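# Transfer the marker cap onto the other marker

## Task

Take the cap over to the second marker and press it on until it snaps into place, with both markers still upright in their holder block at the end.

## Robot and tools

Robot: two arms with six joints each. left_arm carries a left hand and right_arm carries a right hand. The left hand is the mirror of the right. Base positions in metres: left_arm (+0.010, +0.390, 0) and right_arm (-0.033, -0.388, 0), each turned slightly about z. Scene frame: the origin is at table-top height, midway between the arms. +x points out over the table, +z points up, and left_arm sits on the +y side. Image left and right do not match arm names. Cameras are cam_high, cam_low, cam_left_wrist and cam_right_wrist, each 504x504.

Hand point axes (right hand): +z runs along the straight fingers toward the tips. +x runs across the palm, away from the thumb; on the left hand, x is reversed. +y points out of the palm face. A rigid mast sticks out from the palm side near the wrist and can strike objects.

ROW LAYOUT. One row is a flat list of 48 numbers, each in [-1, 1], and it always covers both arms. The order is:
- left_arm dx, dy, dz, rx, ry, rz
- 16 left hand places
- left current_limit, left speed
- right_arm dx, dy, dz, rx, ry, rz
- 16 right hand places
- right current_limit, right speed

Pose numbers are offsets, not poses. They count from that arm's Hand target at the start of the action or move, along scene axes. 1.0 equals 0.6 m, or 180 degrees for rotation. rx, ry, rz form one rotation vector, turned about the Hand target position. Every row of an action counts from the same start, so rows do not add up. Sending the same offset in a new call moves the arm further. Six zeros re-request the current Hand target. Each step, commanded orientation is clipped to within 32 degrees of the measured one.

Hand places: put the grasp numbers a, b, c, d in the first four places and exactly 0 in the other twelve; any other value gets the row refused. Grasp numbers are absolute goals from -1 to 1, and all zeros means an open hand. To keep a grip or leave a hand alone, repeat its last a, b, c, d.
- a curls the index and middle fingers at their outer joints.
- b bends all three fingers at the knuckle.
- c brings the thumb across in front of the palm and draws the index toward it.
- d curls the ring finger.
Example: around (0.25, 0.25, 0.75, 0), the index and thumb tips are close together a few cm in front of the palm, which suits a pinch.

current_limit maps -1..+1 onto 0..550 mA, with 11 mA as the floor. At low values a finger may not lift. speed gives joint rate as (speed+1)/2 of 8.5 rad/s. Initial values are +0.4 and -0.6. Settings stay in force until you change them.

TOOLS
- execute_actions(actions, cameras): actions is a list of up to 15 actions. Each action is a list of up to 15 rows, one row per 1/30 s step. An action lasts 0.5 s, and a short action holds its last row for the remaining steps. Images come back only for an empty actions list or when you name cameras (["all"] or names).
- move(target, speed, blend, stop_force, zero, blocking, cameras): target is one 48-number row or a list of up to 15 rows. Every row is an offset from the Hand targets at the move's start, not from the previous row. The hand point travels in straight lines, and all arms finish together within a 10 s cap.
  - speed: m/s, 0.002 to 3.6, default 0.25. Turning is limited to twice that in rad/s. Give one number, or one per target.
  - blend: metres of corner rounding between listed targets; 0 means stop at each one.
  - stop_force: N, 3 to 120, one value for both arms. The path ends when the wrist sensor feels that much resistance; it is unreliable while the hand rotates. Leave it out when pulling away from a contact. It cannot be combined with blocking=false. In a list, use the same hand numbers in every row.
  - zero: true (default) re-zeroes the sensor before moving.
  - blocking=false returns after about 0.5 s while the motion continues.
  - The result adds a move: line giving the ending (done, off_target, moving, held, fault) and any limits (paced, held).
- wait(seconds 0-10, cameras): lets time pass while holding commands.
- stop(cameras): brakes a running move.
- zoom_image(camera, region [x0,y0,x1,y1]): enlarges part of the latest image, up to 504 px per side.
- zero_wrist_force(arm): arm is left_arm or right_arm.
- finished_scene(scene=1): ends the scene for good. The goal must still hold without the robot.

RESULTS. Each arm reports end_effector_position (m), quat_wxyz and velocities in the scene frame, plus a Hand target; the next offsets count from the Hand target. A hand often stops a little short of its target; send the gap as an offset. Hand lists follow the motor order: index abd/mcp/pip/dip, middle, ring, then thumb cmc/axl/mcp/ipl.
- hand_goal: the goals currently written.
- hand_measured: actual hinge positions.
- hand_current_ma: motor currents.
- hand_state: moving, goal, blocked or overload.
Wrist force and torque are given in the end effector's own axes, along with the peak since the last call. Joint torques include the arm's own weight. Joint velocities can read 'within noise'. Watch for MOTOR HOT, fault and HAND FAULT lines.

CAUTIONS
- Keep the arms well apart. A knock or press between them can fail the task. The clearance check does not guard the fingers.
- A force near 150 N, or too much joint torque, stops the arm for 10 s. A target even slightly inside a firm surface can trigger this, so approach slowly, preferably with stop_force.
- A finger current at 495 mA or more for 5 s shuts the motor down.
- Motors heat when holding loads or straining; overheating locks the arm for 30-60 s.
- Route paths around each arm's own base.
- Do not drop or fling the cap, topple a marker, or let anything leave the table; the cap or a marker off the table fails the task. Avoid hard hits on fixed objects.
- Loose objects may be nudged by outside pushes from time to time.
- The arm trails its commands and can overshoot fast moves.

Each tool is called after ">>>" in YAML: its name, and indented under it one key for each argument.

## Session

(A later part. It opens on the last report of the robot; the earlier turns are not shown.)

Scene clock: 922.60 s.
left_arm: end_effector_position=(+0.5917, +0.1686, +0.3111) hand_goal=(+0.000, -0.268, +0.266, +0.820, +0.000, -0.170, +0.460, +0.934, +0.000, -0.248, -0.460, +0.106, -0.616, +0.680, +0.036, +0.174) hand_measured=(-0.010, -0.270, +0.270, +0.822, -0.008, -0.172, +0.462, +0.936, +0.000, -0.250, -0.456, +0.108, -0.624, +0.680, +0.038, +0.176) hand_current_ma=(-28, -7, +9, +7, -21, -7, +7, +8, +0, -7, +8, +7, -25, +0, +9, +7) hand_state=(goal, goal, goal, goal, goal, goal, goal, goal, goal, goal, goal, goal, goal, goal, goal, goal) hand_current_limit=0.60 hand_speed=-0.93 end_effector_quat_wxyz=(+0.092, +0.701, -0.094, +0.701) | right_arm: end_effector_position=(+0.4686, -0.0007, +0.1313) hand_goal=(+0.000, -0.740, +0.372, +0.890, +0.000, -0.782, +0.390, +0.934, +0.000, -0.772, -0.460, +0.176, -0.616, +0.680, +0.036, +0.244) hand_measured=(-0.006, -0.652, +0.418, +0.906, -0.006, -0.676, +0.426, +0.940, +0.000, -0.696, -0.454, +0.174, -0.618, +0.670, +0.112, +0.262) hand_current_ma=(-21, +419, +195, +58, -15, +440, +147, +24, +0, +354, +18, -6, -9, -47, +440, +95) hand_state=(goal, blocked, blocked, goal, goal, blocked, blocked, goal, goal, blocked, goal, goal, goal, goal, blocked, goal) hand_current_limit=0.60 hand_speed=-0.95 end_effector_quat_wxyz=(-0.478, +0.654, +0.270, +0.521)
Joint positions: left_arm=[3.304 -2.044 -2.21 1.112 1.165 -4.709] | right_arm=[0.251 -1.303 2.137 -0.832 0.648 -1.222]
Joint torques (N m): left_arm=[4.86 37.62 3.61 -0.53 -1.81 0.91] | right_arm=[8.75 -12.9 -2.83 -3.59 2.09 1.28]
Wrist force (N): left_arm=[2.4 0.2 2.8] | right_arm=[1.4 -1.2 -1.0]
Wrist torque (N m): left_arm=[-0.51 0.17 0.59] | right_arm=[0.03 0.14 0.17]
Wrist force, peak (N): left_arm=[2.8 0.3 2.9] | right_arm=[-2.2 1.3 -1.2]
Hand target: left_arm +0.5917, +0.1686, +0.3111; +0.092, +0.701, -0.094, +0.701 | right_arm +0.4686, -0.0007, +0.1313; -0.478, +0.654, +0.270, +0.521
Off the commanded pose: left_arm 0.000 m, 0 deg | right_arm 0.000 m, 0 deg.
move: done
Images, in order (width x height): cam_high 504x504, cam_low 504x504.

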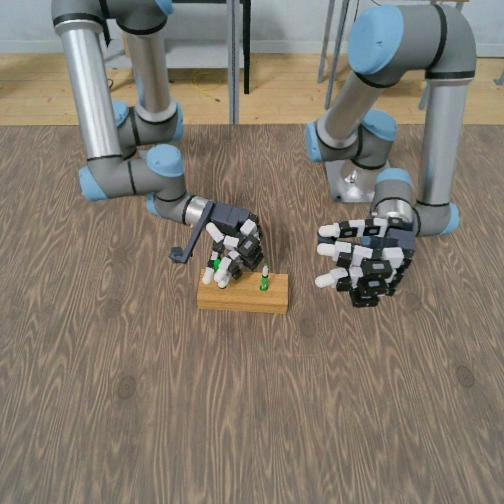

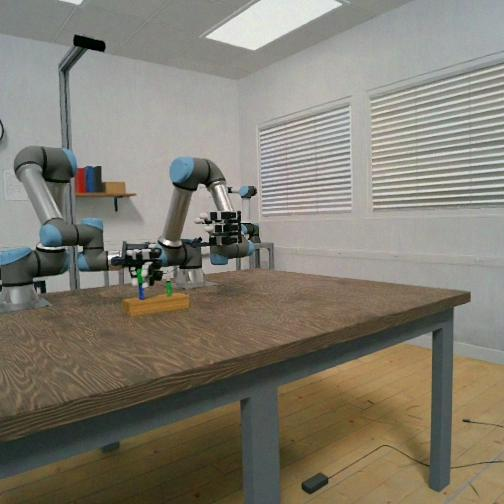

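>>> move:
  target: [0,0,0,0,0,0, 0,0.60,0.78,0.65,0,0,0,0,0,0,0,0,0,0,0,0,0.6,-0.93, 0,0,0.0017,0,0,0, 0,1.0,0.78,0.65,0,0,0,0,0,0,0,0,0,0,0,0,0.79,-0.9]
  speed: 0.03

>>> zero_wrist_force:
  arm: "right_arm"

>>> move:
  target: [0,0,0,0,0,0, 0,0.60,0.78,0.65,0,0,0,0,0,0,0,0,0,0,0,0,0.6,-0.93, -0.0035,-0.0075,0.008,0,0,0, 0,1.0,0.78,0.65,0,0,0,0,0,0,0,0,0,0,0,0,0.79,-0.9]
  speed: 0.02
  stop_force: 12
  cameras: ["cam_high","cam_low"]

>>> zoom_image:
  camera: "cam_low"
  region: [110, 240, 190, 320]

>>> zoom_image:
  camera: "cam_high"
  region: [180, 205, 280, 305]

Scene clock: 925.03 s.
left_arm: end_effector_position=(+0.5917, +0.1686, +0.3111) hand_goal=(+0.000, -0.268, +0.266, +0.820, +0.000, -0.170, +0.460, +0.934, +0.000, -0.248, -0.460, +0.106, -0.616, +0.680, +0.036, +0.174) hand_measured=(-0.010, -0.270, +0.270, +0.822, -0.008, -0.172, +0.462, +0.936, +0.000, -0.250, -0.456, +0.108, -0.624, +0.680, +0.038, +0.176) hand_current_ma=(-28, -7, +9, +7, -21, -7, +7, +8, +0, -7, +8, +7, -25, +0, +9, +7) hand_state=(goal, goal, goal, goal, goal, goal, goal, goal, goal, goal, goal, goal, goal, goal, goal, goal) hand_current_limit=0.60 hand_speed=-0.93 end_effector_quat_wxyz=(+0.092, +0.701, -0.094, +0.701) | right_arm: end_effector_position=(+0.4686, -0.0007, +0.1322) hand_goal=(+0.000, -0.808, +0.386, +0.900, +0.000, -0.870, +0.380, +0.934, +0.000, -0.848, -0.460, +0.186, -0.616, +0.680, +0.036, +0.254) hand_measured=(+0.000, -0.654, +0.418, +0.906, +0.004, -0.676, +0.426, +0.940, +0.000, -0.698, -0.454, +0.176, -0.612, +0.670, +0.112, +0.264) hand_current_ma=(+3, +492, +132, +23, +14, +492, +192, +23, +0, +492, +18, -36, +11, -47, +444, +53) hand_state=(goal, blocked, blocked, goal, goal, blocked, blocked, goal, goal, blocked, goal, goal, goal, goal, blocked, goal) hand_current_limit=0.79 hand_speed=-0.90 end_effector_quat_wxyz=(-0.478, +0.654, +0.270, +0.521)
Joint positions: left_arm=[3.304 -2.044 -2.21 1.112 1.165 -4.709] | right_arm=[0.251 -1.305 2.137 -0.829 0.648 -1.222]
Joint torques (N m): left_arm=[6.57 38.26 3.1 -0.48 -1.62 0.98] | right_arm=[7.75 -35.11 -26.13 1.23 2.16 0.6]
Wrist force (N): left_arm=[2.5 0.3 2.8] | right_arm=[-2.0 0.1 -1.2]
Wrist torque (N m): left_arm=[-0.49 0.16 0.59] | right_arm=[0.11 0.34 0.21]
Wrist force, peak (N): left_arm=[2.6 0.4 3.0] | right_arm=[-2.3 0.7 -1.0]
Hand target: left_arm +0.5917, +0.1686, +0.3111; +0.092, +0.701, -0.094, +0.701 | right_arm +0.4686, -0.0007, +0.1323; -0.478, +0.654, +0.270, +0.521
Off the commanded pose: left_arm 0.000 m, 0 deg | right_arm 0.000 m, 0 deg.
move: done

Wrist force sensor zeroed.

Scene clock: 926.40 s.
left_arm: end_effector_position=(+0.5917, +0.1686, +0.3111) hand_goal=(+0.000, -0.268, +0.266, +0.820, +0.000, -0.170, +0.460, +0.934, +0.000, -0.248, -0.460, +0.106, -0.616, +0.680, +0.036, +0.174) hand_measured=(-0.010, -0.270, +0.270, +0.822, -0.008, -0.172, +0.462, +0.936, +0.000, -0.250, -0.456, +0.108, -0.624, +0.680, +0.038, +0.176) hand_current_ma=(-28, -7, +9, +7, -21, -7, +7, +8, +0, -7, +8, +7, -25, +0, +9, +7) hand_state=(goal, goal, goal, goal, goal, goal, goal, goal, goal, goal, goal, goal, goal, goal, goal, goal) hand_current_limit=0.60 hand_speed=-0.93 end_effector_quat_wxyz=(+0.092, +0.701, -0.094, +0.701) | right_arm: end_effector_position=(+0.4665, -0.0052, +0.1371) hand_goal=(+0.000, -0.808, +0.386, +0.900, +0.000, -0.870, +0.380, +0.934, +0.000, -0.848, -0.460, +0.186, -0.616, +0.680, +0.036, +0.254) hand_measured=(+0.018, -0.654, +0.428, +0.912, +0.010, -0.676, +0.426, +0.940, +0.000, -0.698, -0.454, +0.176, -0.596, +0.670, +0.112, +0.264) hand_current_ma=(+57, +492, +171, +44, +32, +492, +192, +23, +0, +492, +18, -36, +83, -47, +444, +53) hand_state=(goal, blocked, blocked, goal, goal, blocked, blocked, goal, goal, blocked, goal, goal, blocked, goal, blocked, goal) hand_current_limit=0.79 hand_speed=-0.90 end_effector_quat_wxyz=(-0.478, +0.654, +0.270, +0.521)
Joint positions: left_arm=[3.304 -2.044 -2.21 1.112 1.165 -4.709] | right_arm=[0.24 -1.323 2.144 -0.818 0.638 -1.223]
Joint torques (N m): left_arm=[6.13 37.32 3.21 -0.33 -1.69 0.94] | right_arm=[-11.2 -35.04 -5.47 1.04 -2.74 -1.81]
Wrist force (N, zeroed by zero_wrist_force on right_arm): left_arm=[2.5 0.2 2.8] | right_arm=[-2.6 1.1 1.5]
Wrist torque (N m, zeroed by zero_wrist_force on right_arm): left_arm=[-0.50 0.15 0.60] | right_arm=[0.11 0.19 0.05]
Wrist force, peak (N, zeroed by zero_wrist_force on right_arm): left_arm=[2.7 0.5 3.1] | right_arm=[-2.6 1.4 1.7]
Hand target: left_arm +0.5917, +0.1686, +0.3111; +0.092, +0.701, -0.094, +0.701 | right_arm +0.4665, -0.0052, +0.1371; -0.478, +0.654, +0.270, +0.521
Off the commanded pose: left_arm 0.000 m, 0 deg | right_arm 0.000 m, 0 deg.
move: done
Images, in order (width x height): cam_high 504x504, cam_low 504x504.

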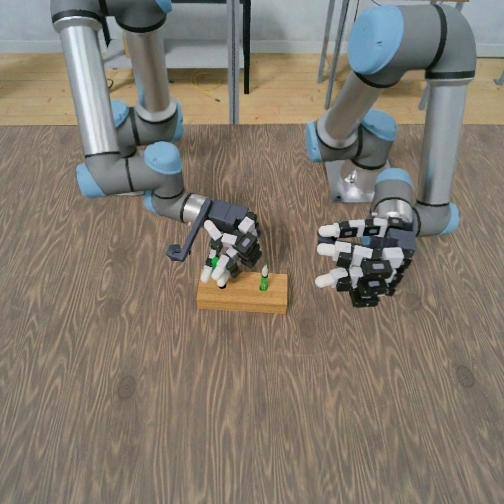

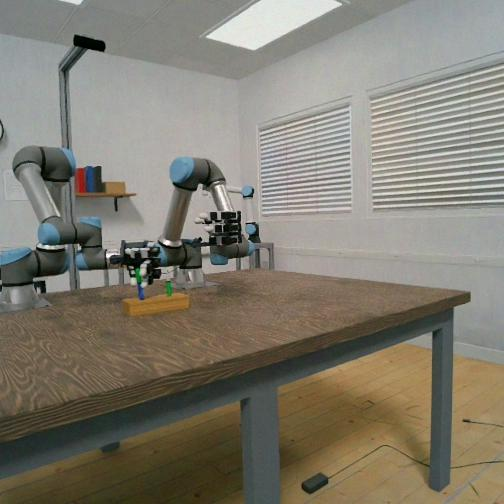

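Scaled by 6.300.

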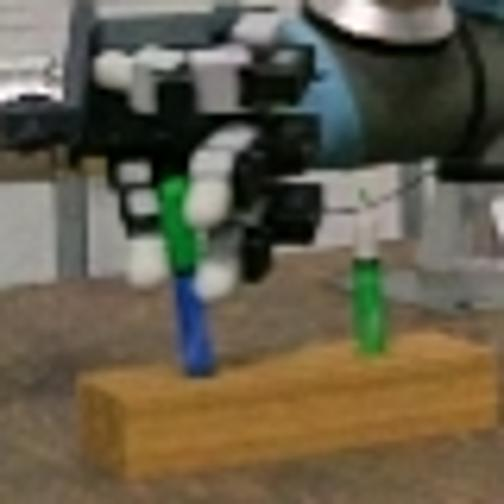

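Scaled by 5.040.

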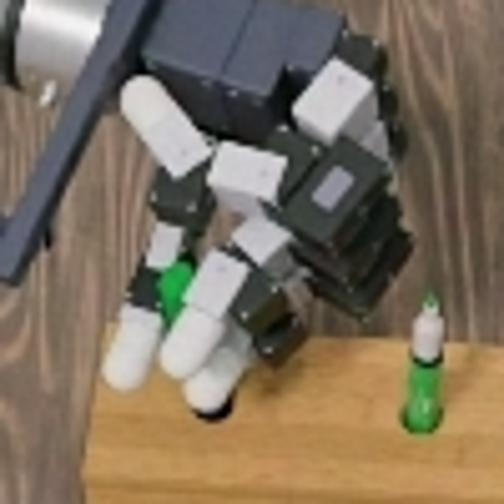

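>>> move:
  target: [0,0,0,0,0,0, 0,0.60,0.78,0.65,0,0,0,0,0,0,0,0,0,0,0,0,0.6,-0.93, -0.0035,-0.0075,0.008,0,0,0, 0,1.0,0.78,0.65,0,0,0,0,0,0,0,0,0,0,0,0,0.79,-0.9]
  speed: 0.02
  stop_force: 12
  cameras: ["cam_high","cam_low"]

>>> zoom_image:
  camera: "cam_low"
  region: [110, 240, 190, 320]

>>> zoom_image:
  camera: "cam_high"
  region: [180, 205, 280, 305]

Scene clock: 928.43 s.
left_arm: end_effector_position=(+0.5917, +0.1686, +0.3111) hand_goal=(+0.000, -0.268, +0.266, +0.820, +0.000, -0.170, +0.460, +0.934, +0.000, -0.248, -0.460, +0.106, -0.616, +0.680, +0.036, +0.174) hand_measured=(-0.010, -0.270, +0.270, +0.822, -0.008, -0.172, +0.462, +0.936, +0.000, -0.250, -0.456, +0.108, -0.624, +0.680, +0.038, +0.176) hand_current_ma=(-28, -7, +9, +7, -21, -7, +7, +8, +0, -7, +8, +7, -25, +0, +9, +7) hand_state=(goal, goal, goal, goal, goal, goal, goal, goal, goal, goal, goal, goal, goal, goal, goal, goal) hand_current_limit=0.60 hand_speed=-0.93 end_effector_quat_wxyz=(+0.092, +0.701, -0.094, +0.701) | right_arm: end_effector_position=(+0.4644, -0.0097, +0.1419) hand_goal=(+0.000, -0.808, +0.386, +0.900, +0.000, -0.870, +0.380, +0.934, +0.000, -0.848, -0.460, +0.186, -0.616, +0.680, +0.036, +0.254) hand_measured=(+0.018, -0.654, +0.436, +0.914, +0.010, -0.678, +0.426, +0.940, +0.000, -0.698, -0.454, +0.176, -0.590, +0.670, +0.112, +0.264) hand_current_ma=(+60, +492, +212, +55, +29, +492, +192, +23, +0, +492, +18, -36, +110, -47, +444, +53) hand_state=(goal, blocked, blocked, goal, goal, blocked, blocked, goal, goal, blocked, goal, goal, blocked, goal, blocked, goal) hand_current_limit=0.79 hand_speed=-0.90 end_effector_quat_wxyz=(-0.478, +0.654, +0.270, +0.521)
Joint positions: left_arm=[3.304 -2.044 -2.21 1.112 1.165 -4.709] | right_arm=[0.229 -1.341 2.151 -0.807 0.627 -1.223]
Joint torques (N m): left_arm=[6.07 37.81 3.22 -0.51 -1.57 0.81] | right_arm=[-10.28 -34.09 -5.72 1.17 -2.78 -1.79]
Wrist force (N, zeroed by zero_wrist_force on right_arm): left_arm=[2.5 0.4 2.8] | right_arm=[-1.6 1.4 1.1]
Wrist torque (N m, zeroed by zero_wrist_force on right_arm): left_arm=[-0.48 0.15 0.59] | right_arm=[0.16 0.17 -0.01]
Wrist force, peak (N, zeroed by zero_wrist_force on right_arm): left_arm=[2.8 0.2 3.0] | right_arm=[-2.3 1.4 2.3]
Hand target: left_arm +0.5917, +0.1686, +0.3111; +0.092, +0.701, -0.094, +0.701 | right_arm +0.4644, -0.0097, +0.1419; -0.478, +0.654, +0.270, +0.521
Off the commanded pose: left_arm 0.000 m, 0 deg | right_arm 0.000 m, 0 deg.
move: done
Images, in order (width x height): cam_high 504x504, cam_low 504x504.

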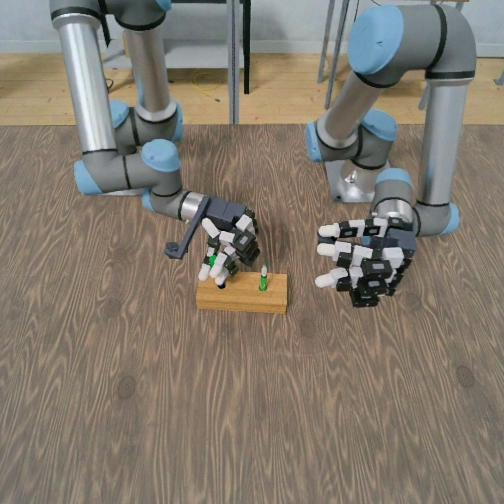

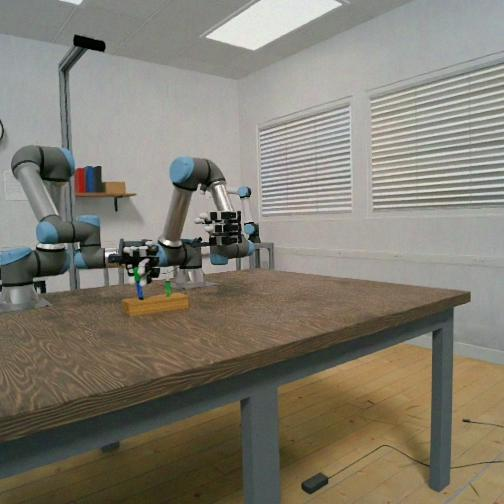

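Scaled by 6.300.

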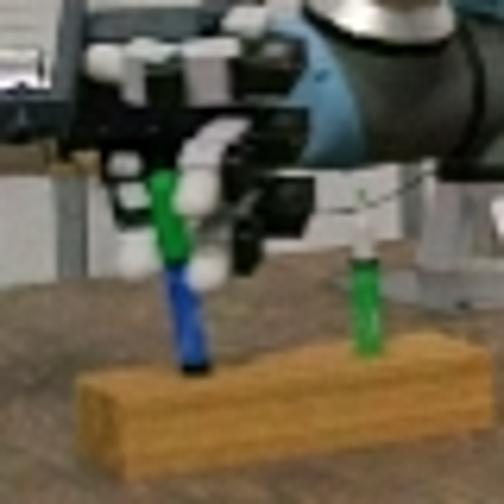

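Scaled by 5.040.

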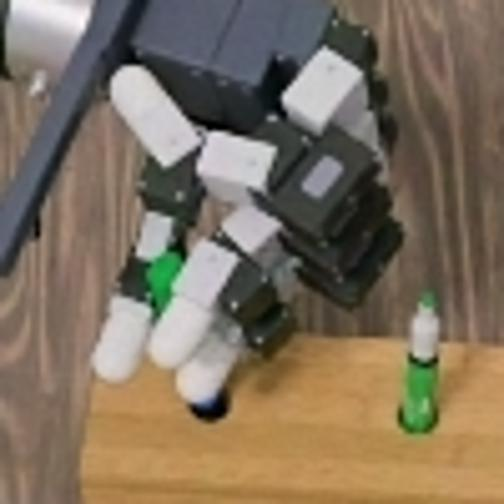

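>>> move:
  target:
    - [0,0,0,0,0,0, 0,0.60,0.78,0.65,0,0,0,0,0,0,0,0,0,0,0,0,0.6,-0.93, 0.004,0.0075,0.012,0,0,0, 0,1.0,0.78,0.65,0,0,0,0,0,0,0,0,0,0,0,0,0.7,-0.9]
    - [0,0,0,0,0,0, 0,0.60,0.78,0.65,0,0,0,0,0,0,0,0,0,0,0,0,0.6,-0.93, 0.004,0.0075,0.2,0,0,0, 0,1.0,0.78,0.65,0,0,0,0,0,0,0,0,0,0,0,0,0.7,-0.9]
  speed: [0.05,0.15]
  blend: [0.005,0]
  cameras: ["cam_high","cam_low"]

>>> zoom_image:
  camera: "cam_high"
  region: [180, 185, 300, 305]

>>> zoom_image:
  camera: "cam_low"
  region: [100, 210, 200, 310]

Scene clock: 982.03 s.
left_arm: end_effector_position=(+0.5917, +0.1686, +0.3111) hand_goal=(+0.000, -0.268, +0.266, +0.820, +0.000, -0.170, +0.460, +0.934, +0.000, -0.248, -0.460, +0.106, -0.616, +0.680, +0.036, +0.174) hand_measured=(-0.010, -0.270, +0.270, +0.822, -0.008, -0.172, +0.462, +0.936, +0.000, -0.250, -0.456, +0.108, -0.624, +0.680, +0.038, +0.176) hand_current_ma=(-28, -7, +9, +7, -21, -7, +7, +8, +0, -7, +8, +7, -25, +0, +9, +7) hand_state=(goal, goal, goal, goal, goal, goal, goal, goal, goal, goal, goal, goal, goal, goal, goal, goal) hand_current_limit=0.60 hand_speed=-0.93 end_effector_quat_wxyz=(+0.092, +0.701, -0.094, +0.701) | right_arm: end_effector_position=(+0.4668, -0.0052, +0.2618) hand_goal=(+0.000, -0.808, +0.386, +0.900, +0.000, -0.870, +0.380, +0.934, +0.000, -0.848, -0.460, +0.186, -0.616, +0.680, +0.036, +0.254) hand_measured=(+0.018, -0.662, +0.436, +0.914, +0.004, -0.678, +0.426, +0.940, +0.000, -0.698, -0.454, +0.176, -0.600, +0.670, +0.112, +0.264) hand_current_ma=(+60, +467, +212, +55, +15, +468, +192, +23, +0, +468, +18, -36, +66, -47, +444, +55) hand_state=(goal, blocked, blocked, goal, goal, blocked, blocked, goal, goal, blocked, goal, goal, goal, goal, blocked, goal) hand_current_limit=0.70 hand_speed=-0.90 end_effector_quat_wxyz=(-0.478, +0.654, +0.270, +0.521)
Joint positions: left_arm=[3.304 -2.044 -2.21 1.112 1.165 -4.709] | right_arm=[0.24 -1.522 1.984 -0.459 0.638 -1.222]
Joint torques (N m): left_arm=[4.41 37.57 3.09 -0.45 -1.56 0.87] | right_arm=[-10.41 -29.85 -30.39 1.48 -2.93 -1.71]
Wrist force (N, zeroed by zero_wrist_force on right_arm): left_arm=[2.6 0.3 2.8] | right_arm=[-0.1 1.3 0.0]
Wrist torque (N m, zeroed by zero_wrist_force on right_arm): left_arm=[-0.49 0.16 0.60] | right_arm=[0.08 -0.01 0.11]
Wrist force, peak (N, zeroed by zero_wrist_force on right_arm): left_arm=[2.8 0.3 2.9] | right_arm=[-1.5 1.7 1.5]
Hand target: left_arm +0.5917, +0.1686, +0.3111; +0.092, +0.701, -0.094, +0.701 | right_arm +0.4668, -0.0052, +0.2619; -0.478, +0.654, +0.270, +0.521
Off the commanded pose: left_arm 0.000 m, 0 deg | right_arm 0.000 m, 0 deg.
move: done; blend cut to 0.0044 m at target 1
Images, in order (width x height): cam_high 504x504, cam_low 504x504.

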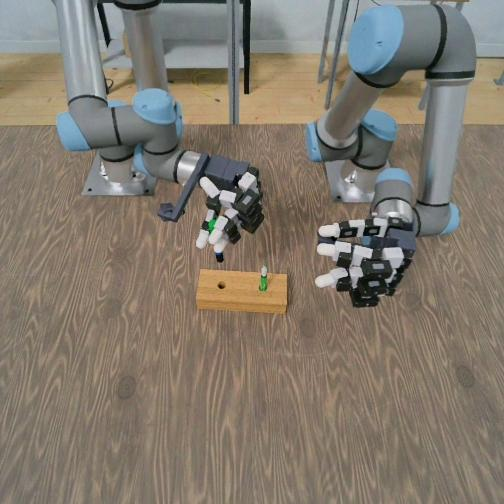

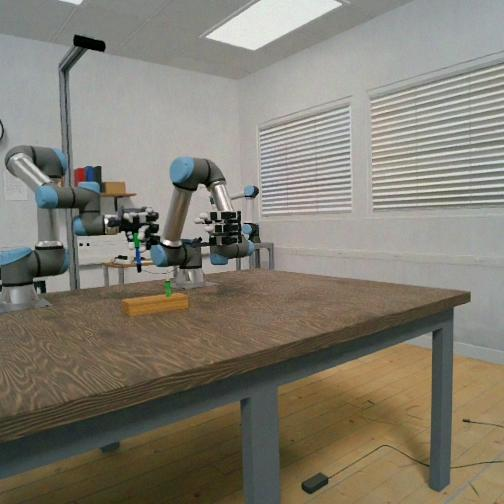

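Scaled by 4.200.

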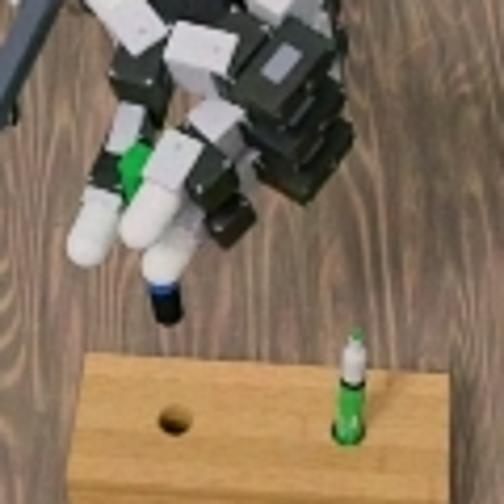

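Scaled by 5.040.

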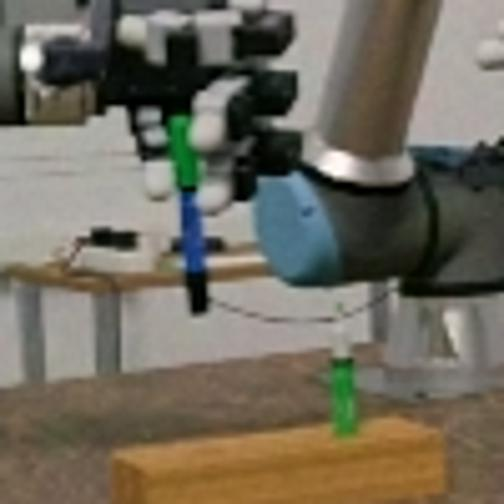

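>>> move:
  target: [0,0,0,0,0,0, 0,0.60,0.78,0.65,0,0,0,0,0,0,0,0,0,0,0,0,0.6,-0.93, 0.12,0.0583,0,0.085,0.3822,0.1211, 0,1.0,0.78,0.65,0,0,0,0,0,0,0,0,0,0,0,0,0.6,-0.9]
  speed: 0.3
  cameras: ["cam_high","cam_low"]

>>> zoom_image:
  camera: "cam_high"
  region: [170, 185, 320, 335]

>>> zoom_image:
  camera: "cam_low"
  region: [90, 190, 210, 310]

Scene clock: 988.83 s.
left_arm: end_effector_position=(+0.5917, +0.1686, +0.3111) hand_goal=(+0.000, -0.268, +0.266, +0.820, +0.000, -0.170, +0.460, +0.934, +0.000, -0.248, -0.460, +0.106, -0.616, +0.680, +0.036, +0.174) hand_measured=(-0.010, -0.270, +0.270, +0.822, -0.008, -0.172, +0.462, +0.936, +0.000, -0.250, -0.456, +0.108, -0.624, +0.680, +0.038, +0.176) hand_current_ma=(-28, -7, +9, +7, -21, -7, +7, +8, +0, -7, +8, +7, -25, +0, +9, +7) hand_state=(goal, goal, goal, goal, goal, goal, goal, goal, goal, goal, goal, goal, goal, goal, goal, goal) hand_current_limit=0.60 hand_speed=-0.93 end_effector_quat_wxyz=(+0.092, +0.701, -0.094, +0.701) | right_arm: end_effector_position=(+0.5388, +0.0298, +0.2620) hand_goal=(+0.000, -0.808, +0.386, +0.900, +0.000, -0.870, +0.380, +0.934, +0.000, -0.848, -0.460, +0.186, -0.616, +0.680, +0.036, +0.254) hand_measured=(+0.014, -0.662, +0.436, +0.914, -0.002, -0.678, +0.426, +0.940, +0.000, -0.698, -0.454, +0.176, -0.602, +0.670, +0.112, +0.266) hand_current_ma=(+46, +440, +212, +55, -3, +440, +192, +23, +0, +440, +19, -36, +50, -47, +440, +58) hand_state=(goal, blocked, blocked, goal, goal, blocked, blocked, goal, goal, blocked, goal, goal, goal, goal, blocked, goal) hand_current_limit=0.60 hand_speed=-0.90 end_effector_quat_wxyz=(+0.704, -0.710, -0.001, +0.001)
Joint positions: left_arm=[3.304 -2.044 -2.21 1.112 1.165 -4.709] | right_arm=[0.13 -0.989 1.168 -0.082 0.09 -0.096]
Joint torques (N m): left_arm=[5.71 36.78 4.22 -0.39 -1.63 0.98] | right_arm=[-9.85 -51.56 -8.9 -2.97 -3.17 1.22]
Wrist force (N, zeroed by zero_wrist_force on right_arm): left_arm=[2.4 0.4 3.0] | right_arm=[2.6 3.7 0.2]
Wrist torque (N m, zeroed by zero_wrist_force on right_arm): left_arm=[-0.50 0.17 0.59] | right_arm=[0.42 -0.39 0.09]
Wrist force, peak (N, zeroed by zero_wrist_force on right_arm): left_arm=[2.9 0.5 2.8] | right_arm=[2.9 4.1 0.2]
Hand target: left_arm +0.5917, +0.1686, +0.3111; +0.092, +0.701, -0.094, +0.701 | right_arm +0.5388, +0.0298, +0.2619; +0.707, -0.707, +0.000, +0.001
Off the commanded pose: left_arm 0.000 m, 0 deg | right_arm 0.000 m, 1 deg.
move: done
Images, in order (width x height): cam_high 504x504, cam_low 504x504.

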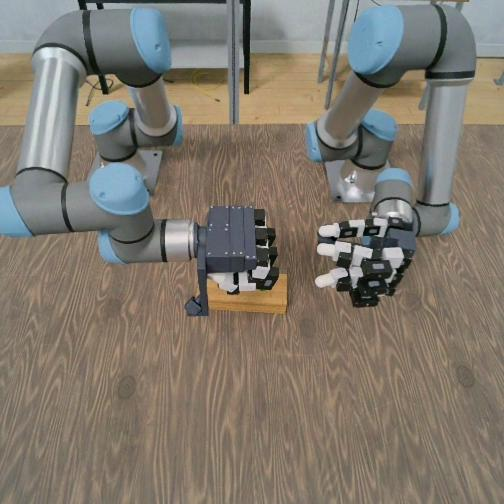

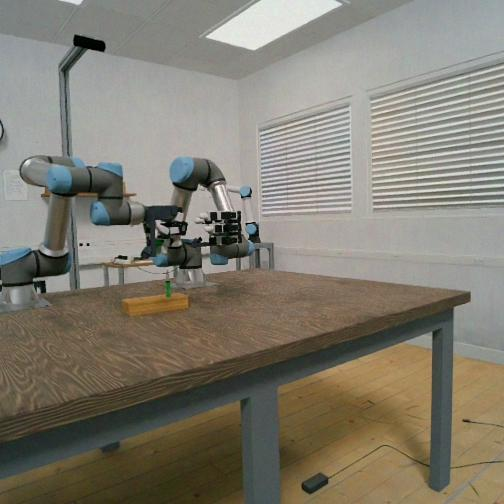

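Scaled by 3.360.

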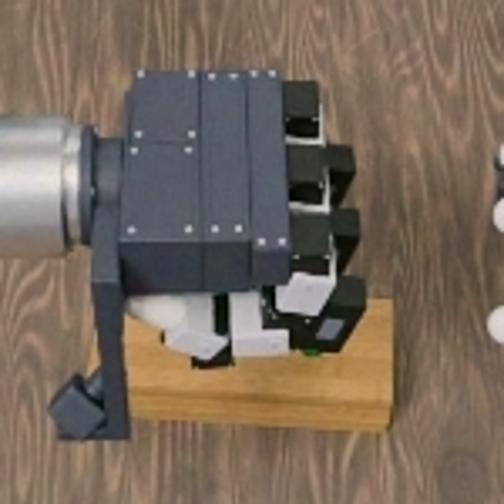

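Scaled by 4.200.

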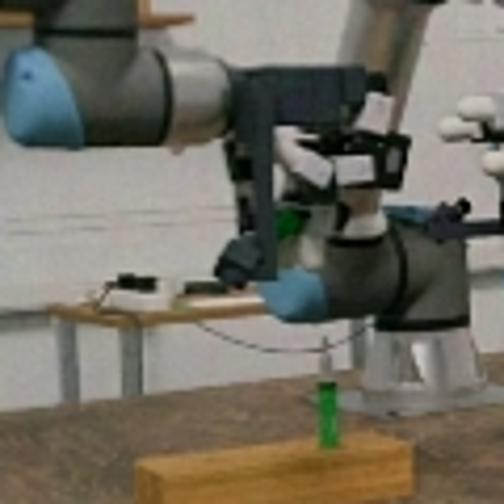

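>>> wait:
  seconds: 0
  cameras: ["cam_right_wrist","cam_left_wrist"]

Scene clock: 989.23 s.
left_arm: end_effector_position=(+0.5917, +0.1686, +0.3111) hand_goal=(+0.000, -0.268, +0.266, +0.820, +0.000, -0.170, +0.460, +0.934, +0.000, -0.248, -0.460, +0.106, -0.616, +0.680, +0.036, +0.174) hand_measured=(-0.010, -0.270, +0.270, +0.822, -0.008, -0.172, +0.462, +0.936, +0.000, -0.250, -0.456, +0.108, -0.624, +0.680, +0.038, +0.176) hand_current_ma=(-28, -7, +9, +7, -21, -7, +7, +8, +0, -7, +8, +7, -25, +0, +9, +7) hand_state=(goal, goal, goal, goal, goal, goal, goal, goal, goal, goal, goal, goal, goal, goal, goal, goal) hand_current_limit=0.60 hand_speed=-0.93 end_effector_quat_wxyz=(+0.092, +0.701, -0.094, +0.701) | right_arm: end_effector_position=(+0.5388, +0.0298, +0.2620) hand_goal=(+0.000, -0.808, +0.386, +0.900, +0.000, -0.870, +0.380, +0.934, +0.000, -0.848, -0.460, +0.186, -0.616, +0.680, +0.036, +0.254) hand_measured=(+0.014, -0.662, +0.436, +0.914, -0.002, -0.678, +0.426, +0.940, +0.000, -0.698, -0.454, +0.176, -0.602, +0.670, +0.112, +0.266) hand_current_ma=(+46, +440, +212, +55, -3, +440, +192, +23, +0, +440, +19, -36, +50, -47, +440, +58) hand_state=(goal, blocked, blocked, goal, goal, blocked, blocked, goal, goal, blocked, goal, goal, goal, goal, blocked, goal) hand_current_limit=0.60 hand_speed=-0.90 end_effector_quat_wxyz=(+0.704, -0.710, -0.001, +0.001)
Joint positions: left_arm=[3.304 -2.044 -2.21 1.112 1.165 -4.709] | right_arm=[0.13 -0.99 1.168 -0.082 0.09 -0.095]
Joint torques (N m): left_arm=[5.65 37.35 4.08 -0.35 -1.56 0.99] | right_arm=[-10.14 -51.58 -9.14 -2.83 -3.26 1.39]
Wrist force (N, zeroed by zero_wrist_force on right_arm): left_arm=[2.5 0.4 2.9] | right_arm=[2.4 3.6 0.3]
Wrist torque (N m, zeroed by zero_wrist_force on right_arm): left_arm=[-0.49 0.17 0.59] | right_arm=[0.40 -0.37 0.08]
Wrist force, peak (N, zeroed by zero_wrist_force on right_arm): left_arm=[2.6 0.2 3.0] | right_arm=[2.5 4.1 0.2]
Hand target: left_arm +0.5917, +0.1686, +0.3111; +0.092, +0.701, -0.094, +0.701 | right_arm +0.5388, +0.0298, +0.2619; +0.707, -0.707, +0.000, +0.001
Off the commanded pose: left_arm 0.000 m, 0 deg | right_arm 0.000 m, 1 deg.
Images, in order (width x height): cam_left_wrist 504x504, cam_right_wrist 504x504.

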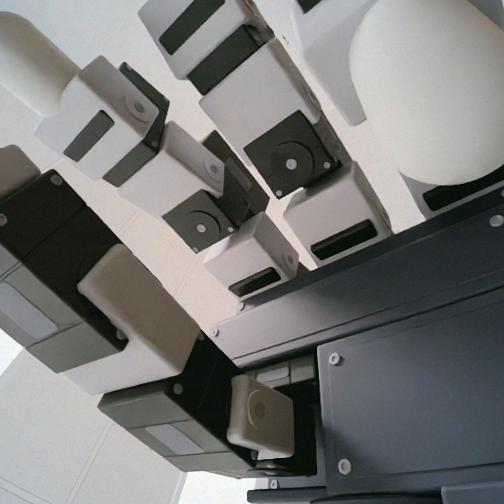

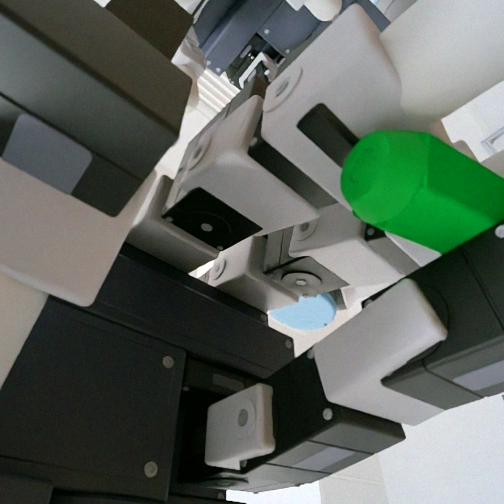

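>>> move:
  target: [-0.1,0,0.17,0.065,0.497,0.0667, 0,0,0,0,0,0,0,0,0,0,0,0,0,0,0,0,0.6,-0.8, 0,0,0,0,0,0, 0,1.0,0.78,0.65,0,0,0,0,0,0,0,0,0,0,0,0,0.6,-0.9]
  speed: 0.35
  cameras: ["cam_high","cam_left_wrist"]

Scene clock: 994.43 s.
left_arm: end_effector_position=(+0.5317, +0.1686, +0.4131) hand_goal=(+0.000, +0.750, +0.580, +0.700, +0.000, +0.750, +0.580, +0.700, +0.000, +0.750, +0.580, +0.700, +0.710, +0.680, +0.230, +0.170) hand_measured=(-0.004, +0.746, +0.578, +0.702, -0.004, +0.748, +0.578, +0.702, +0.000, +0.748, +0.576, +0.698, +0.708, +0.680, +0.226, +0.170) hand_current_ma=(-8, -9, -7, +7, -8, -8, -6, +8, -2, -8, -8, -7, -5, +0, -13, +3) hand_state=(goal, goal, goal, goal, goal, goal, goal, goal, goal, goal, goal, goal, goal, goal, goal, goal) hand_current_limit=0.60 hand_speed=-0.80 end_effector_quat_wxyz=(+0.000, +1.000, +0.000, +0.000) | right_arm: end_effector_position=(+0.5388, +0.0298, +0.2620) hand_goal=(+0.000, -0.808, +0.386, +0.900, +0.000, -0.870, +0.380, +0.934, +0.000, -0.848, -0.460, +0.186, -0.616, +0.680, +0.036, +0.254) hand_measured=(+0.014, -0.662, +0.436, +0.914, -0.002, -0.678, +0.426, +0.940, +0.000, -0.698, -0.454, +0.176, -0.602, +0.670, +0.112, +0.266) hand_current_ma=(+46, +440, +212, +55, -3, +440, +192, +23, +0, +440, +19, -36, +50, -47, +440, +58) hand_state=(goal, blocked, blocked, goal, goal, blocked, blocked, goal, goal, blocked, goal, goal, goal, goal, blocked, goal) hand_current_limit=0.60 hand_speed=-0.90 end_effector_quat_wxyz=(+0.704, -0.710, -0.001, +0.001)
Joint positions: left_arm=[3.154 -1.6 -1.4 -1.713 1.571 -4.72] | right_arm=[0.13 -0.99 1.168 -0.082 0.09 -0.095]
Joint torques (N m): left_arm=[-5.71 11.75 32.63 0.24 1.48 -1.3] | right_arm=[-10.88 -51.68 -9.67 -2.56 -3.14 1.47]
Wrist force (N, zeroed by zero_wrist_force on right_arm): left_arm=[0.5 0.1 1.2] | right_arm=[2.4 3.5 0.2]
Wrist torque (N m, zeroed by zero_wrist_force on right_arm): left_arm=[-0.11 -0.07 0.06] | right_arm=[0.40 -0.37 0.07]
Wrist force, peak (N, zeroed by zero_wrist_force on right_arm): left_arm=[2.6 0.3 3.0] | right_arm=[2.4 4.0 0.1]
Hand target: left_arm +0.5317, +0.1686, +0.4131; +0.000, +1.000, +0.000, +0.000 | right_arm +0.5388, +0.0298, +0.2620; +0.704, -0.710, -0.001, +0.001 (not the last commanded pose)
Off the commanded pose: left_arm 0.000 m, 0 deg | right_arm 0.000 m, 1 deg.
move: done
Images, in order (width x height): cam_high 504x504, cam_left_wrist 504x504.

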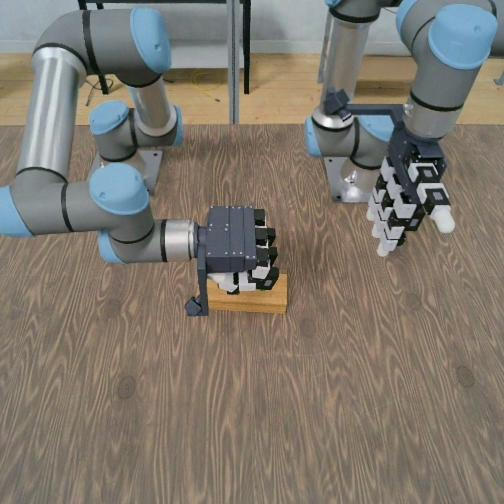

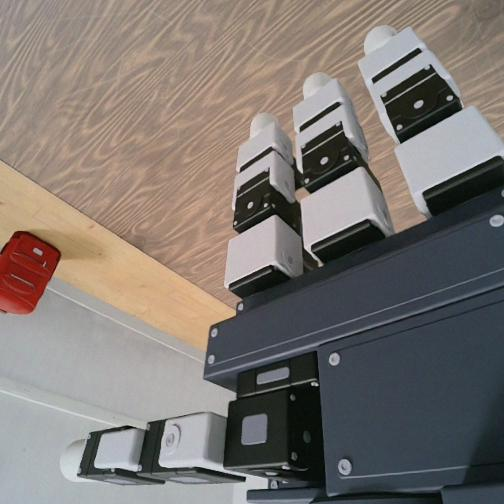

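>>> move:
  target:
    - [-0.15,-0.05,0.0,0,0,0, 0,0,0,0,0,0,0,0,0,0,0,0,0,0,0,0,0.6,-0.8, 0,0,0,0,0,0, 0,1.0,0.78,0.65,0,0,0,0,0,0,0,0,0,0,0,0,0.6,-0.9]
    - [-0.1333,-0.448,0.0,0,0,0, 0,0,0,0,0,0,0,0,0,0,0,0,0,0,0,0,0.6,-0.8, 0,0,0,0,0,0, 0,1.0,0.78,0.65,0,0,0,0,0,0,0,0,0,0,0,0,0.6,-0.9]
  speed: 0.3
  blend: [0.03,0]
  cameras: ["cam_high","cam_low","cam_left_wrist"]

Scene clock: 997.73 s.
left_arm: end_effector_position=(+0.4517, -0.1002, +0.4131) hand_goal=(+0.000, +0.750, +0.580, +0.700, +0.000, +0.750, +0.580, +0.700, +0.000, +0.750, +0.580, +0.700, +0.710, +0.680, +0.230, +0.170) hand_measured=(-0.002, +0.748, +0.578, +0.702, -0.002, +0.748, +0.578, +0.702, +0.000, +0.748, +0.576, +0.698, +0.708, +0.680, +0.226, +0.170) hand_current_ma=(-6, -8, -7, +7, -7, -8, -6, +8, -2, -7, -8, -7, -5, +0, -13, +3) hand_state=(goal, goal, goal, goal, goal, goal, goal, goal, goal, goal, goal, goal, goal, goal, goal, goal) hand_current_limit=0.60 hand_speed=-0.80 end_effector_quat_wxyz=(+0.000, +1.000, +0.000, +0.000) | right_arm: end_effector_position=(+0.5388, +0.0298, +0.2620) hand_goal=(+0.000, -0.808, +0.386, +0.900, +0.000, -0.870, +0.380, +0.934, +0.000, -0.848, -0.460, +0.186, -0.616, +0.680, +0.036, +0.254) hand_measured=(+0.014, -0.662, +0.436, +0.914, -0.002, -0.678, +0.426, +0.940, +0.000, -0.698, -0.454, +0.176, -0.602, +0.670, +0.112, +0.266) hand_current_ma=(+46, +440, +212, +55, -3, +440, +192, +23, +0, +440, +19, -36, +50, -47, +440, +58) hand_state=(goal, blocked, blocked, goal, goal, blocked, blocked, goal, goal, blocked, goal, goal, goal, goal, blocked, goal) hand_current_limit=0.60 hand_speed=-0.90 end_effector_quat_wxyz=(+0.704, -0.710, -0.001, +0.001)
Joint positions: left_arm=[2.623 -1.763 -1.217 -1.733 1.571 -5.251] | right_arm=[0.13 -0.99 1.168 -0.082 0.09 -0.095]
Joint torques (N m): left_arm=[-5.74 18.86 31.94 0.47 1.45 -1.3] | right_arm=[-10.55 -51.27 -10.5 -2.77 -3.09 1.24]
Wrist force (N, zeroed by zero_wrist_force on right_arm): left_arm=[0.1 0.4 0.9] | right_arm=[2.4 3.3 0.4]
Wrist torque (N m, zeroed by zero_wrist_force on right_arm): left_arm=[-0.04 0.03 -0.01] | right_arm=[0.35 -0.36 0.05]
Wrist force, peak (N, zeroed by zero_wrist_force on right_arm): left_arm=[0.2 2.1 1.3] | right_arm=[2.8 3.8 0.1]
Hand target: left_arm +0.4517, -0.1002, +0.4131; +0.000, +1.000, +0.000, +0.000 | right_arm +0.5388, +0.0298, +0.2620; +0.704, -0.710, -0.001, +0.001
Off the commanded pose: left_arm 0.000 m, 0 deg | right_arm 0.000 m, 0 deg.
move: done
Images, in order (width x height): cam_high 504x504, cam_low 504x504, cam_left_wrist 504x504.

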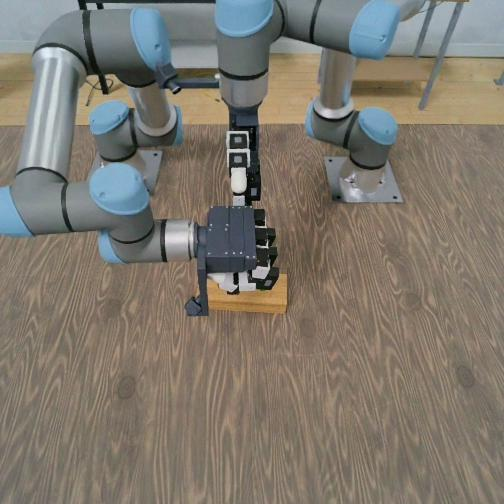

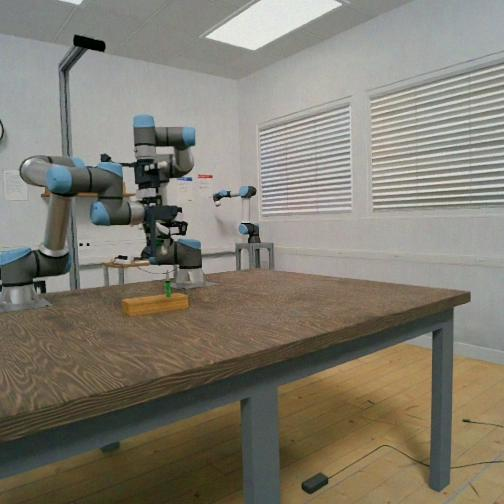

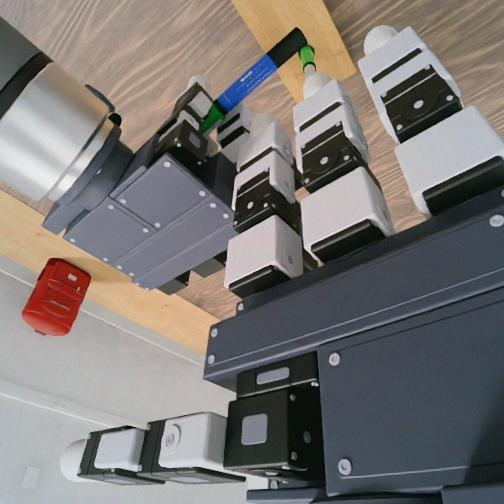

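>>> zoom_image:
  camera: "cam_left_wrist"
  region: [140, 0, 340, 200]

Scaled by 2.520.

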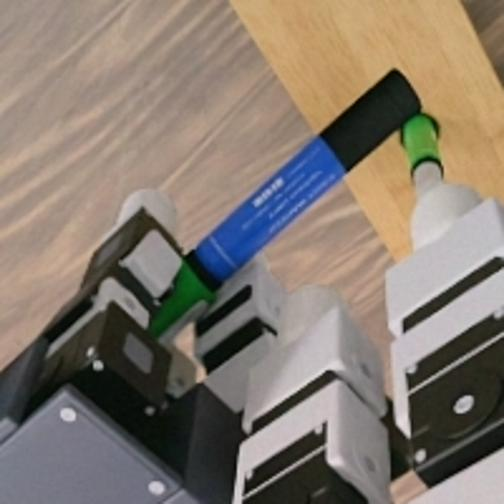

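>>> move:
  target: [0,0,-0.1,0,0,0, 0,0,0,0,0,0,0,0,0,0,0,0,0,0,0,0,0.6,-0.8, 0,0.0117,-0.245,0,0,0, 0,1.0,0.78,0.65,0,0,0,0,0,0,0,0,0,0,0,0,0.6,-0.9]
  speed: 0.2
  cameras: ["cam_high","cam_left_wrist","cam_low"]

>>> zoom_image:
  camera: "cam_left_wrist"
  region: [140, 0, 340, 200]

Scene clock: 1001.90 s.
left_arm: end_effector_position=(+0.4517, -0.1002, +0.3531) hand_goal=(+0.000, +0.750, +0.580, +0.700, +0.000, +0.750, +0.580, +0.700, +0.000, +0.750, +0.580, +0.700, +0.710, +0.680, +0.230, +0.170) hand_measured=(-0.002, +0.748, +0.578, +0.702, -0.002, +0.748, +0.578, +0.702, +0.000, +0.748, +0.576, +0.698, +0.708, +0.680, +0.226, +0.170) hand_current_ma=(-6, -8, -7, +7, -7, -8, -6, +8, -2, -7, -8, -7, -5, +0, -13, +3) hand_state=(goal, goal, goal, goal, goal, goal, goal, goal, goal, goal, goal, goal, goal, goal, goal, goal) hand_current_limit=0.60 hand_speed=-0.80 end_effector_quat_wxyz=(+0.000, +1.000, +0.000, +0.000) | right_arm: end_effector_position=(+0.5388, +0.0368, +0.1150) hand_goal=(+0.000, -0.808, +0.386, +0.900, +0.000, -0.870, +0.380, +0.934, +0.000, -0.848, -0.460, +0.186, -0.616, +0.680, +0.036, +0.254) hand_measured=(+0.014, -0.662, +0.436, +0.914, -0.002, -0.678, +0.426, +0.940, +0.000, -0.698, -0.454, +0.176, -0.604, +0.670, +0.112, +0.266) hand_current_ma=(+46, +440, +212, +55, -3, +440, +192, +23, +0, +440, +19, -36, +50, -47, +440, +58) hand_state=(goal, blocked, blocked, goal, goal, blocked, blocked, goal, goal, blocked, goal, goal, goal, goal, blocked, goal) hand_current_limit=0.60 hand_speed=-0.90 end_effector_quat_wxyz=(+0.703, -0.711, -0.001, +0.001)
Joint positions: left_arm=[2.623 -1.751 -1.385 -1.577 1.571 -5.251] | right_arm=[0.142 -0.864 1.352 -0.385 0.101 -0.102]
Joint torques (N m): left_arm=[3.06 39.49 15.41 4.54 -1.67 -0.52] | right_arm=[-10.09 -53.56 -7.72 -2.99 2.18 1.1]
Wrist force (N, zeroed by zero_wrist_force on right_arm): left_arm=[-0.3 -0.3 0.6] | right_arm=[2.5 3.5 0.4]
Wrist torque (N m, zeroed by zero_wrist_force on right_arm): left_arm=[-0.08 0.04 0.01] | right_arm=[0.40 -0.34 0.05]
Wrist force, peak (N, zeroed by zero_wrist_force on right_arm): left_arm=[0.1 -0.1 1.5] | right_arm=[2.5 4.7 0.5]
Hand target: left_arm +0.4517, -0.1002, +0.3531; +0.000, +1.000, +0.000, +0.000 | right_arm +0.5388, +0.0368, +0.1150; +0.704, -0.710, -0.001, +0.001
Off the commanded pose: left_arm 0.000 m, 0 deg | right_arm 0.000 m, 0 deg.
move: done
Images, in order (width x height): cam_high 504x504, cam_low 504x504, cam_left_wrist 504x504.

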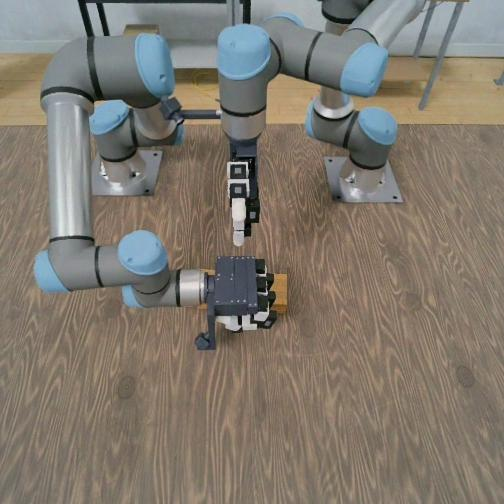

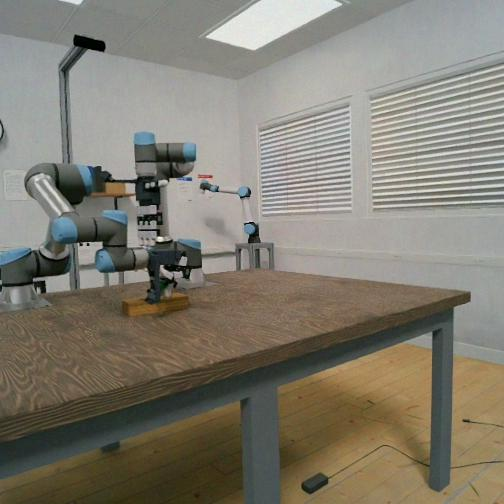

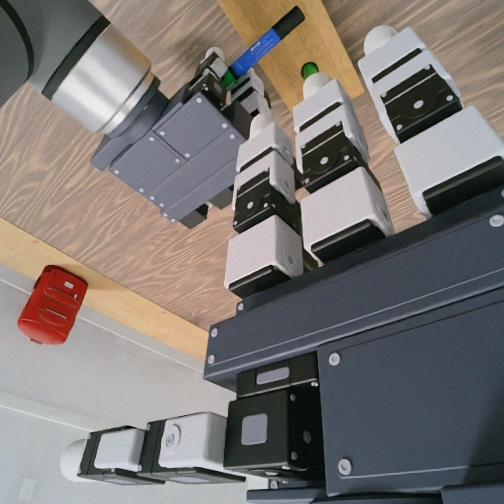

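Scaled by 2.520.

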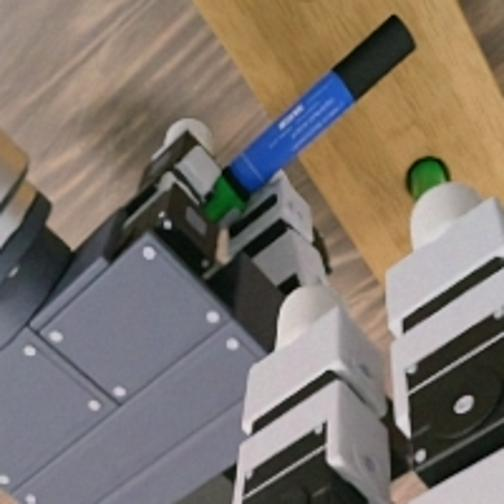

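>>> move:
  target: [0,0,0,0,0,0, 0,0,0,0,0,0,0,0,0,0,0,0,0,0,0,0,0.6,-0.8, 0,0,-0.0383,0,0,0, 0,1.0,0.78,0.65,0,0,0,0,0,0,0,0,0,0,0,0,0.6,-0.9]
  speed: 0.03
  stop_force: 3
  cameras: ["cam_left_wrist"]

>>> zoom_image:
  camera: "cam_left_wrist"
  region: [180, 0, 340, 160]

Scene clock: 1004.73 s.
left_arm: end_effector_position=(+0.4517, -0.1002, +0.3531) hand_goal=(+0.000, +0.750, +0.580, +0.700, +0.000, +0.750, +0.580, +0.700, +0.000, +0.750, +0.580, +0.700, +0.710, +0.680, +0.230, +0.170) hand_measured=(-0.002, +0.748, +0.578, +0.702, -0.002, +0.748, +0.578, +0.702, +0.000, +0.748, +0.576, +0.698, +0.708, +0.680, +0.226, +0.170) hand_current_ma=(-6, -8, -7, +7, -7, -8, -6, +8, -2, -7, -8, -7, -5, +0, -13, +3) hand_state=(goal, goal, goal, goal, goal, goal, goal, goal, goal, goal, goal, goal, goal, goal, goal, goal) hand_current_limit=0.60 hand_speed=-0.80 end_effector_quat_wxyz=(+0.000, +1.000, +0.000, +0.000) | right_arm: end_effector_position=(+0.5388, +0.0368, +0.0920) hand_goal=(+0.000, -0.808, +0.386, +0.900, +0.000, -0.870, +0.380, +0.934, +0.000, -0.848, -0.460, +0.186, -0.616, +0.680, +0.036, +0.254) hand_measured=(+0.014, -0.666, +0.436, +0.914, -0.006, -0.678, +0.426, +0.940, +0.000, -0.698, -0.454, +0.176, -0.608, +0.670, +0.112, +0.266) hand_current_ma=(+43, +440, +207, +55, -19, +440, +192, +22, +0, +440, +19, -36, +28, -47, +440, +59) hand_state=(goal, blocked, blocked, goal, goal, blocked, blocked, goal, goal, blocked, goal, goal, goal, goal, blocked, goal) hand_current_limit=0.60 hand_speed=-0.90 end_effector_quat_wxyz=(+0.704, -0.710, -0.001, +0.001)
Joint positions: left_arm=[2.623 -1.751 -1.385 -1.577 1.571 -5.251] | right_arm=[0.142 -0.84 1.378 -0.452 0.101 -0.084]
Joint torques (N m): left_arm=[3.69 38.88 15.8 4.38 -1.72 0.77] | right_arm=[-9.33 -53.93 -6.98 -2.86 -2.57 1.09]
Wrist force (N, zeroed by zero_wrist_force on right_arm): left_arm=[-0.2 0.0 1.0] | right_arm=[2.3 3.3 0.3]
Wrist torque (N m, zeroed by zero_wrist_force on right_arm): left_arm=[-0.07 0.05 0.01] | right_arm=[0.41 -0.32 0.12]
Wrist force, peak (N, zeroed by zero_wrist_force on right_arm): left_arm=[-0.3 0.0 1.1] | right_arm=[2.9 4.0 0.4]
Hand target: left_arm +0.4517, -0.1002, +0.3531; +0.000, +1.000, +0.000, +0.000 | right_arm +0.5388, +0.0368, +0.0920; +0.704, -0.710, -0.001, +0.001
Off the commanded pose: left_arm 0.000 m, 0 deg | right_arm 0.000 m, 0 deg.
move: done
Images, in order (width x height): cam_left_wrist 504x504.

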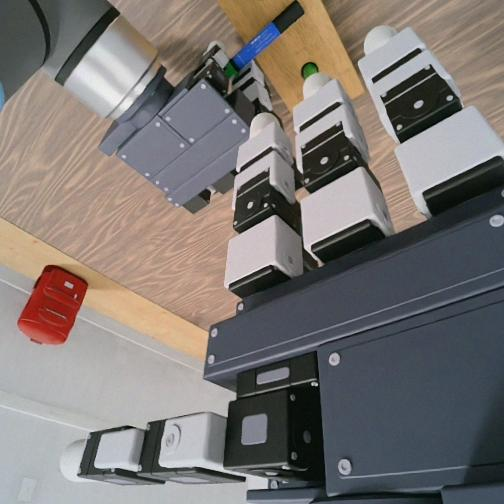

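Scaled by 3.150.

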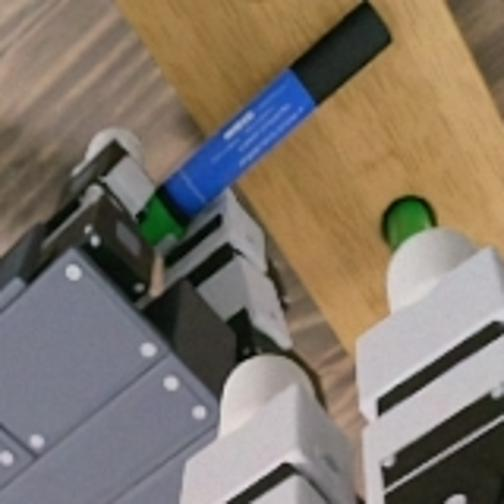

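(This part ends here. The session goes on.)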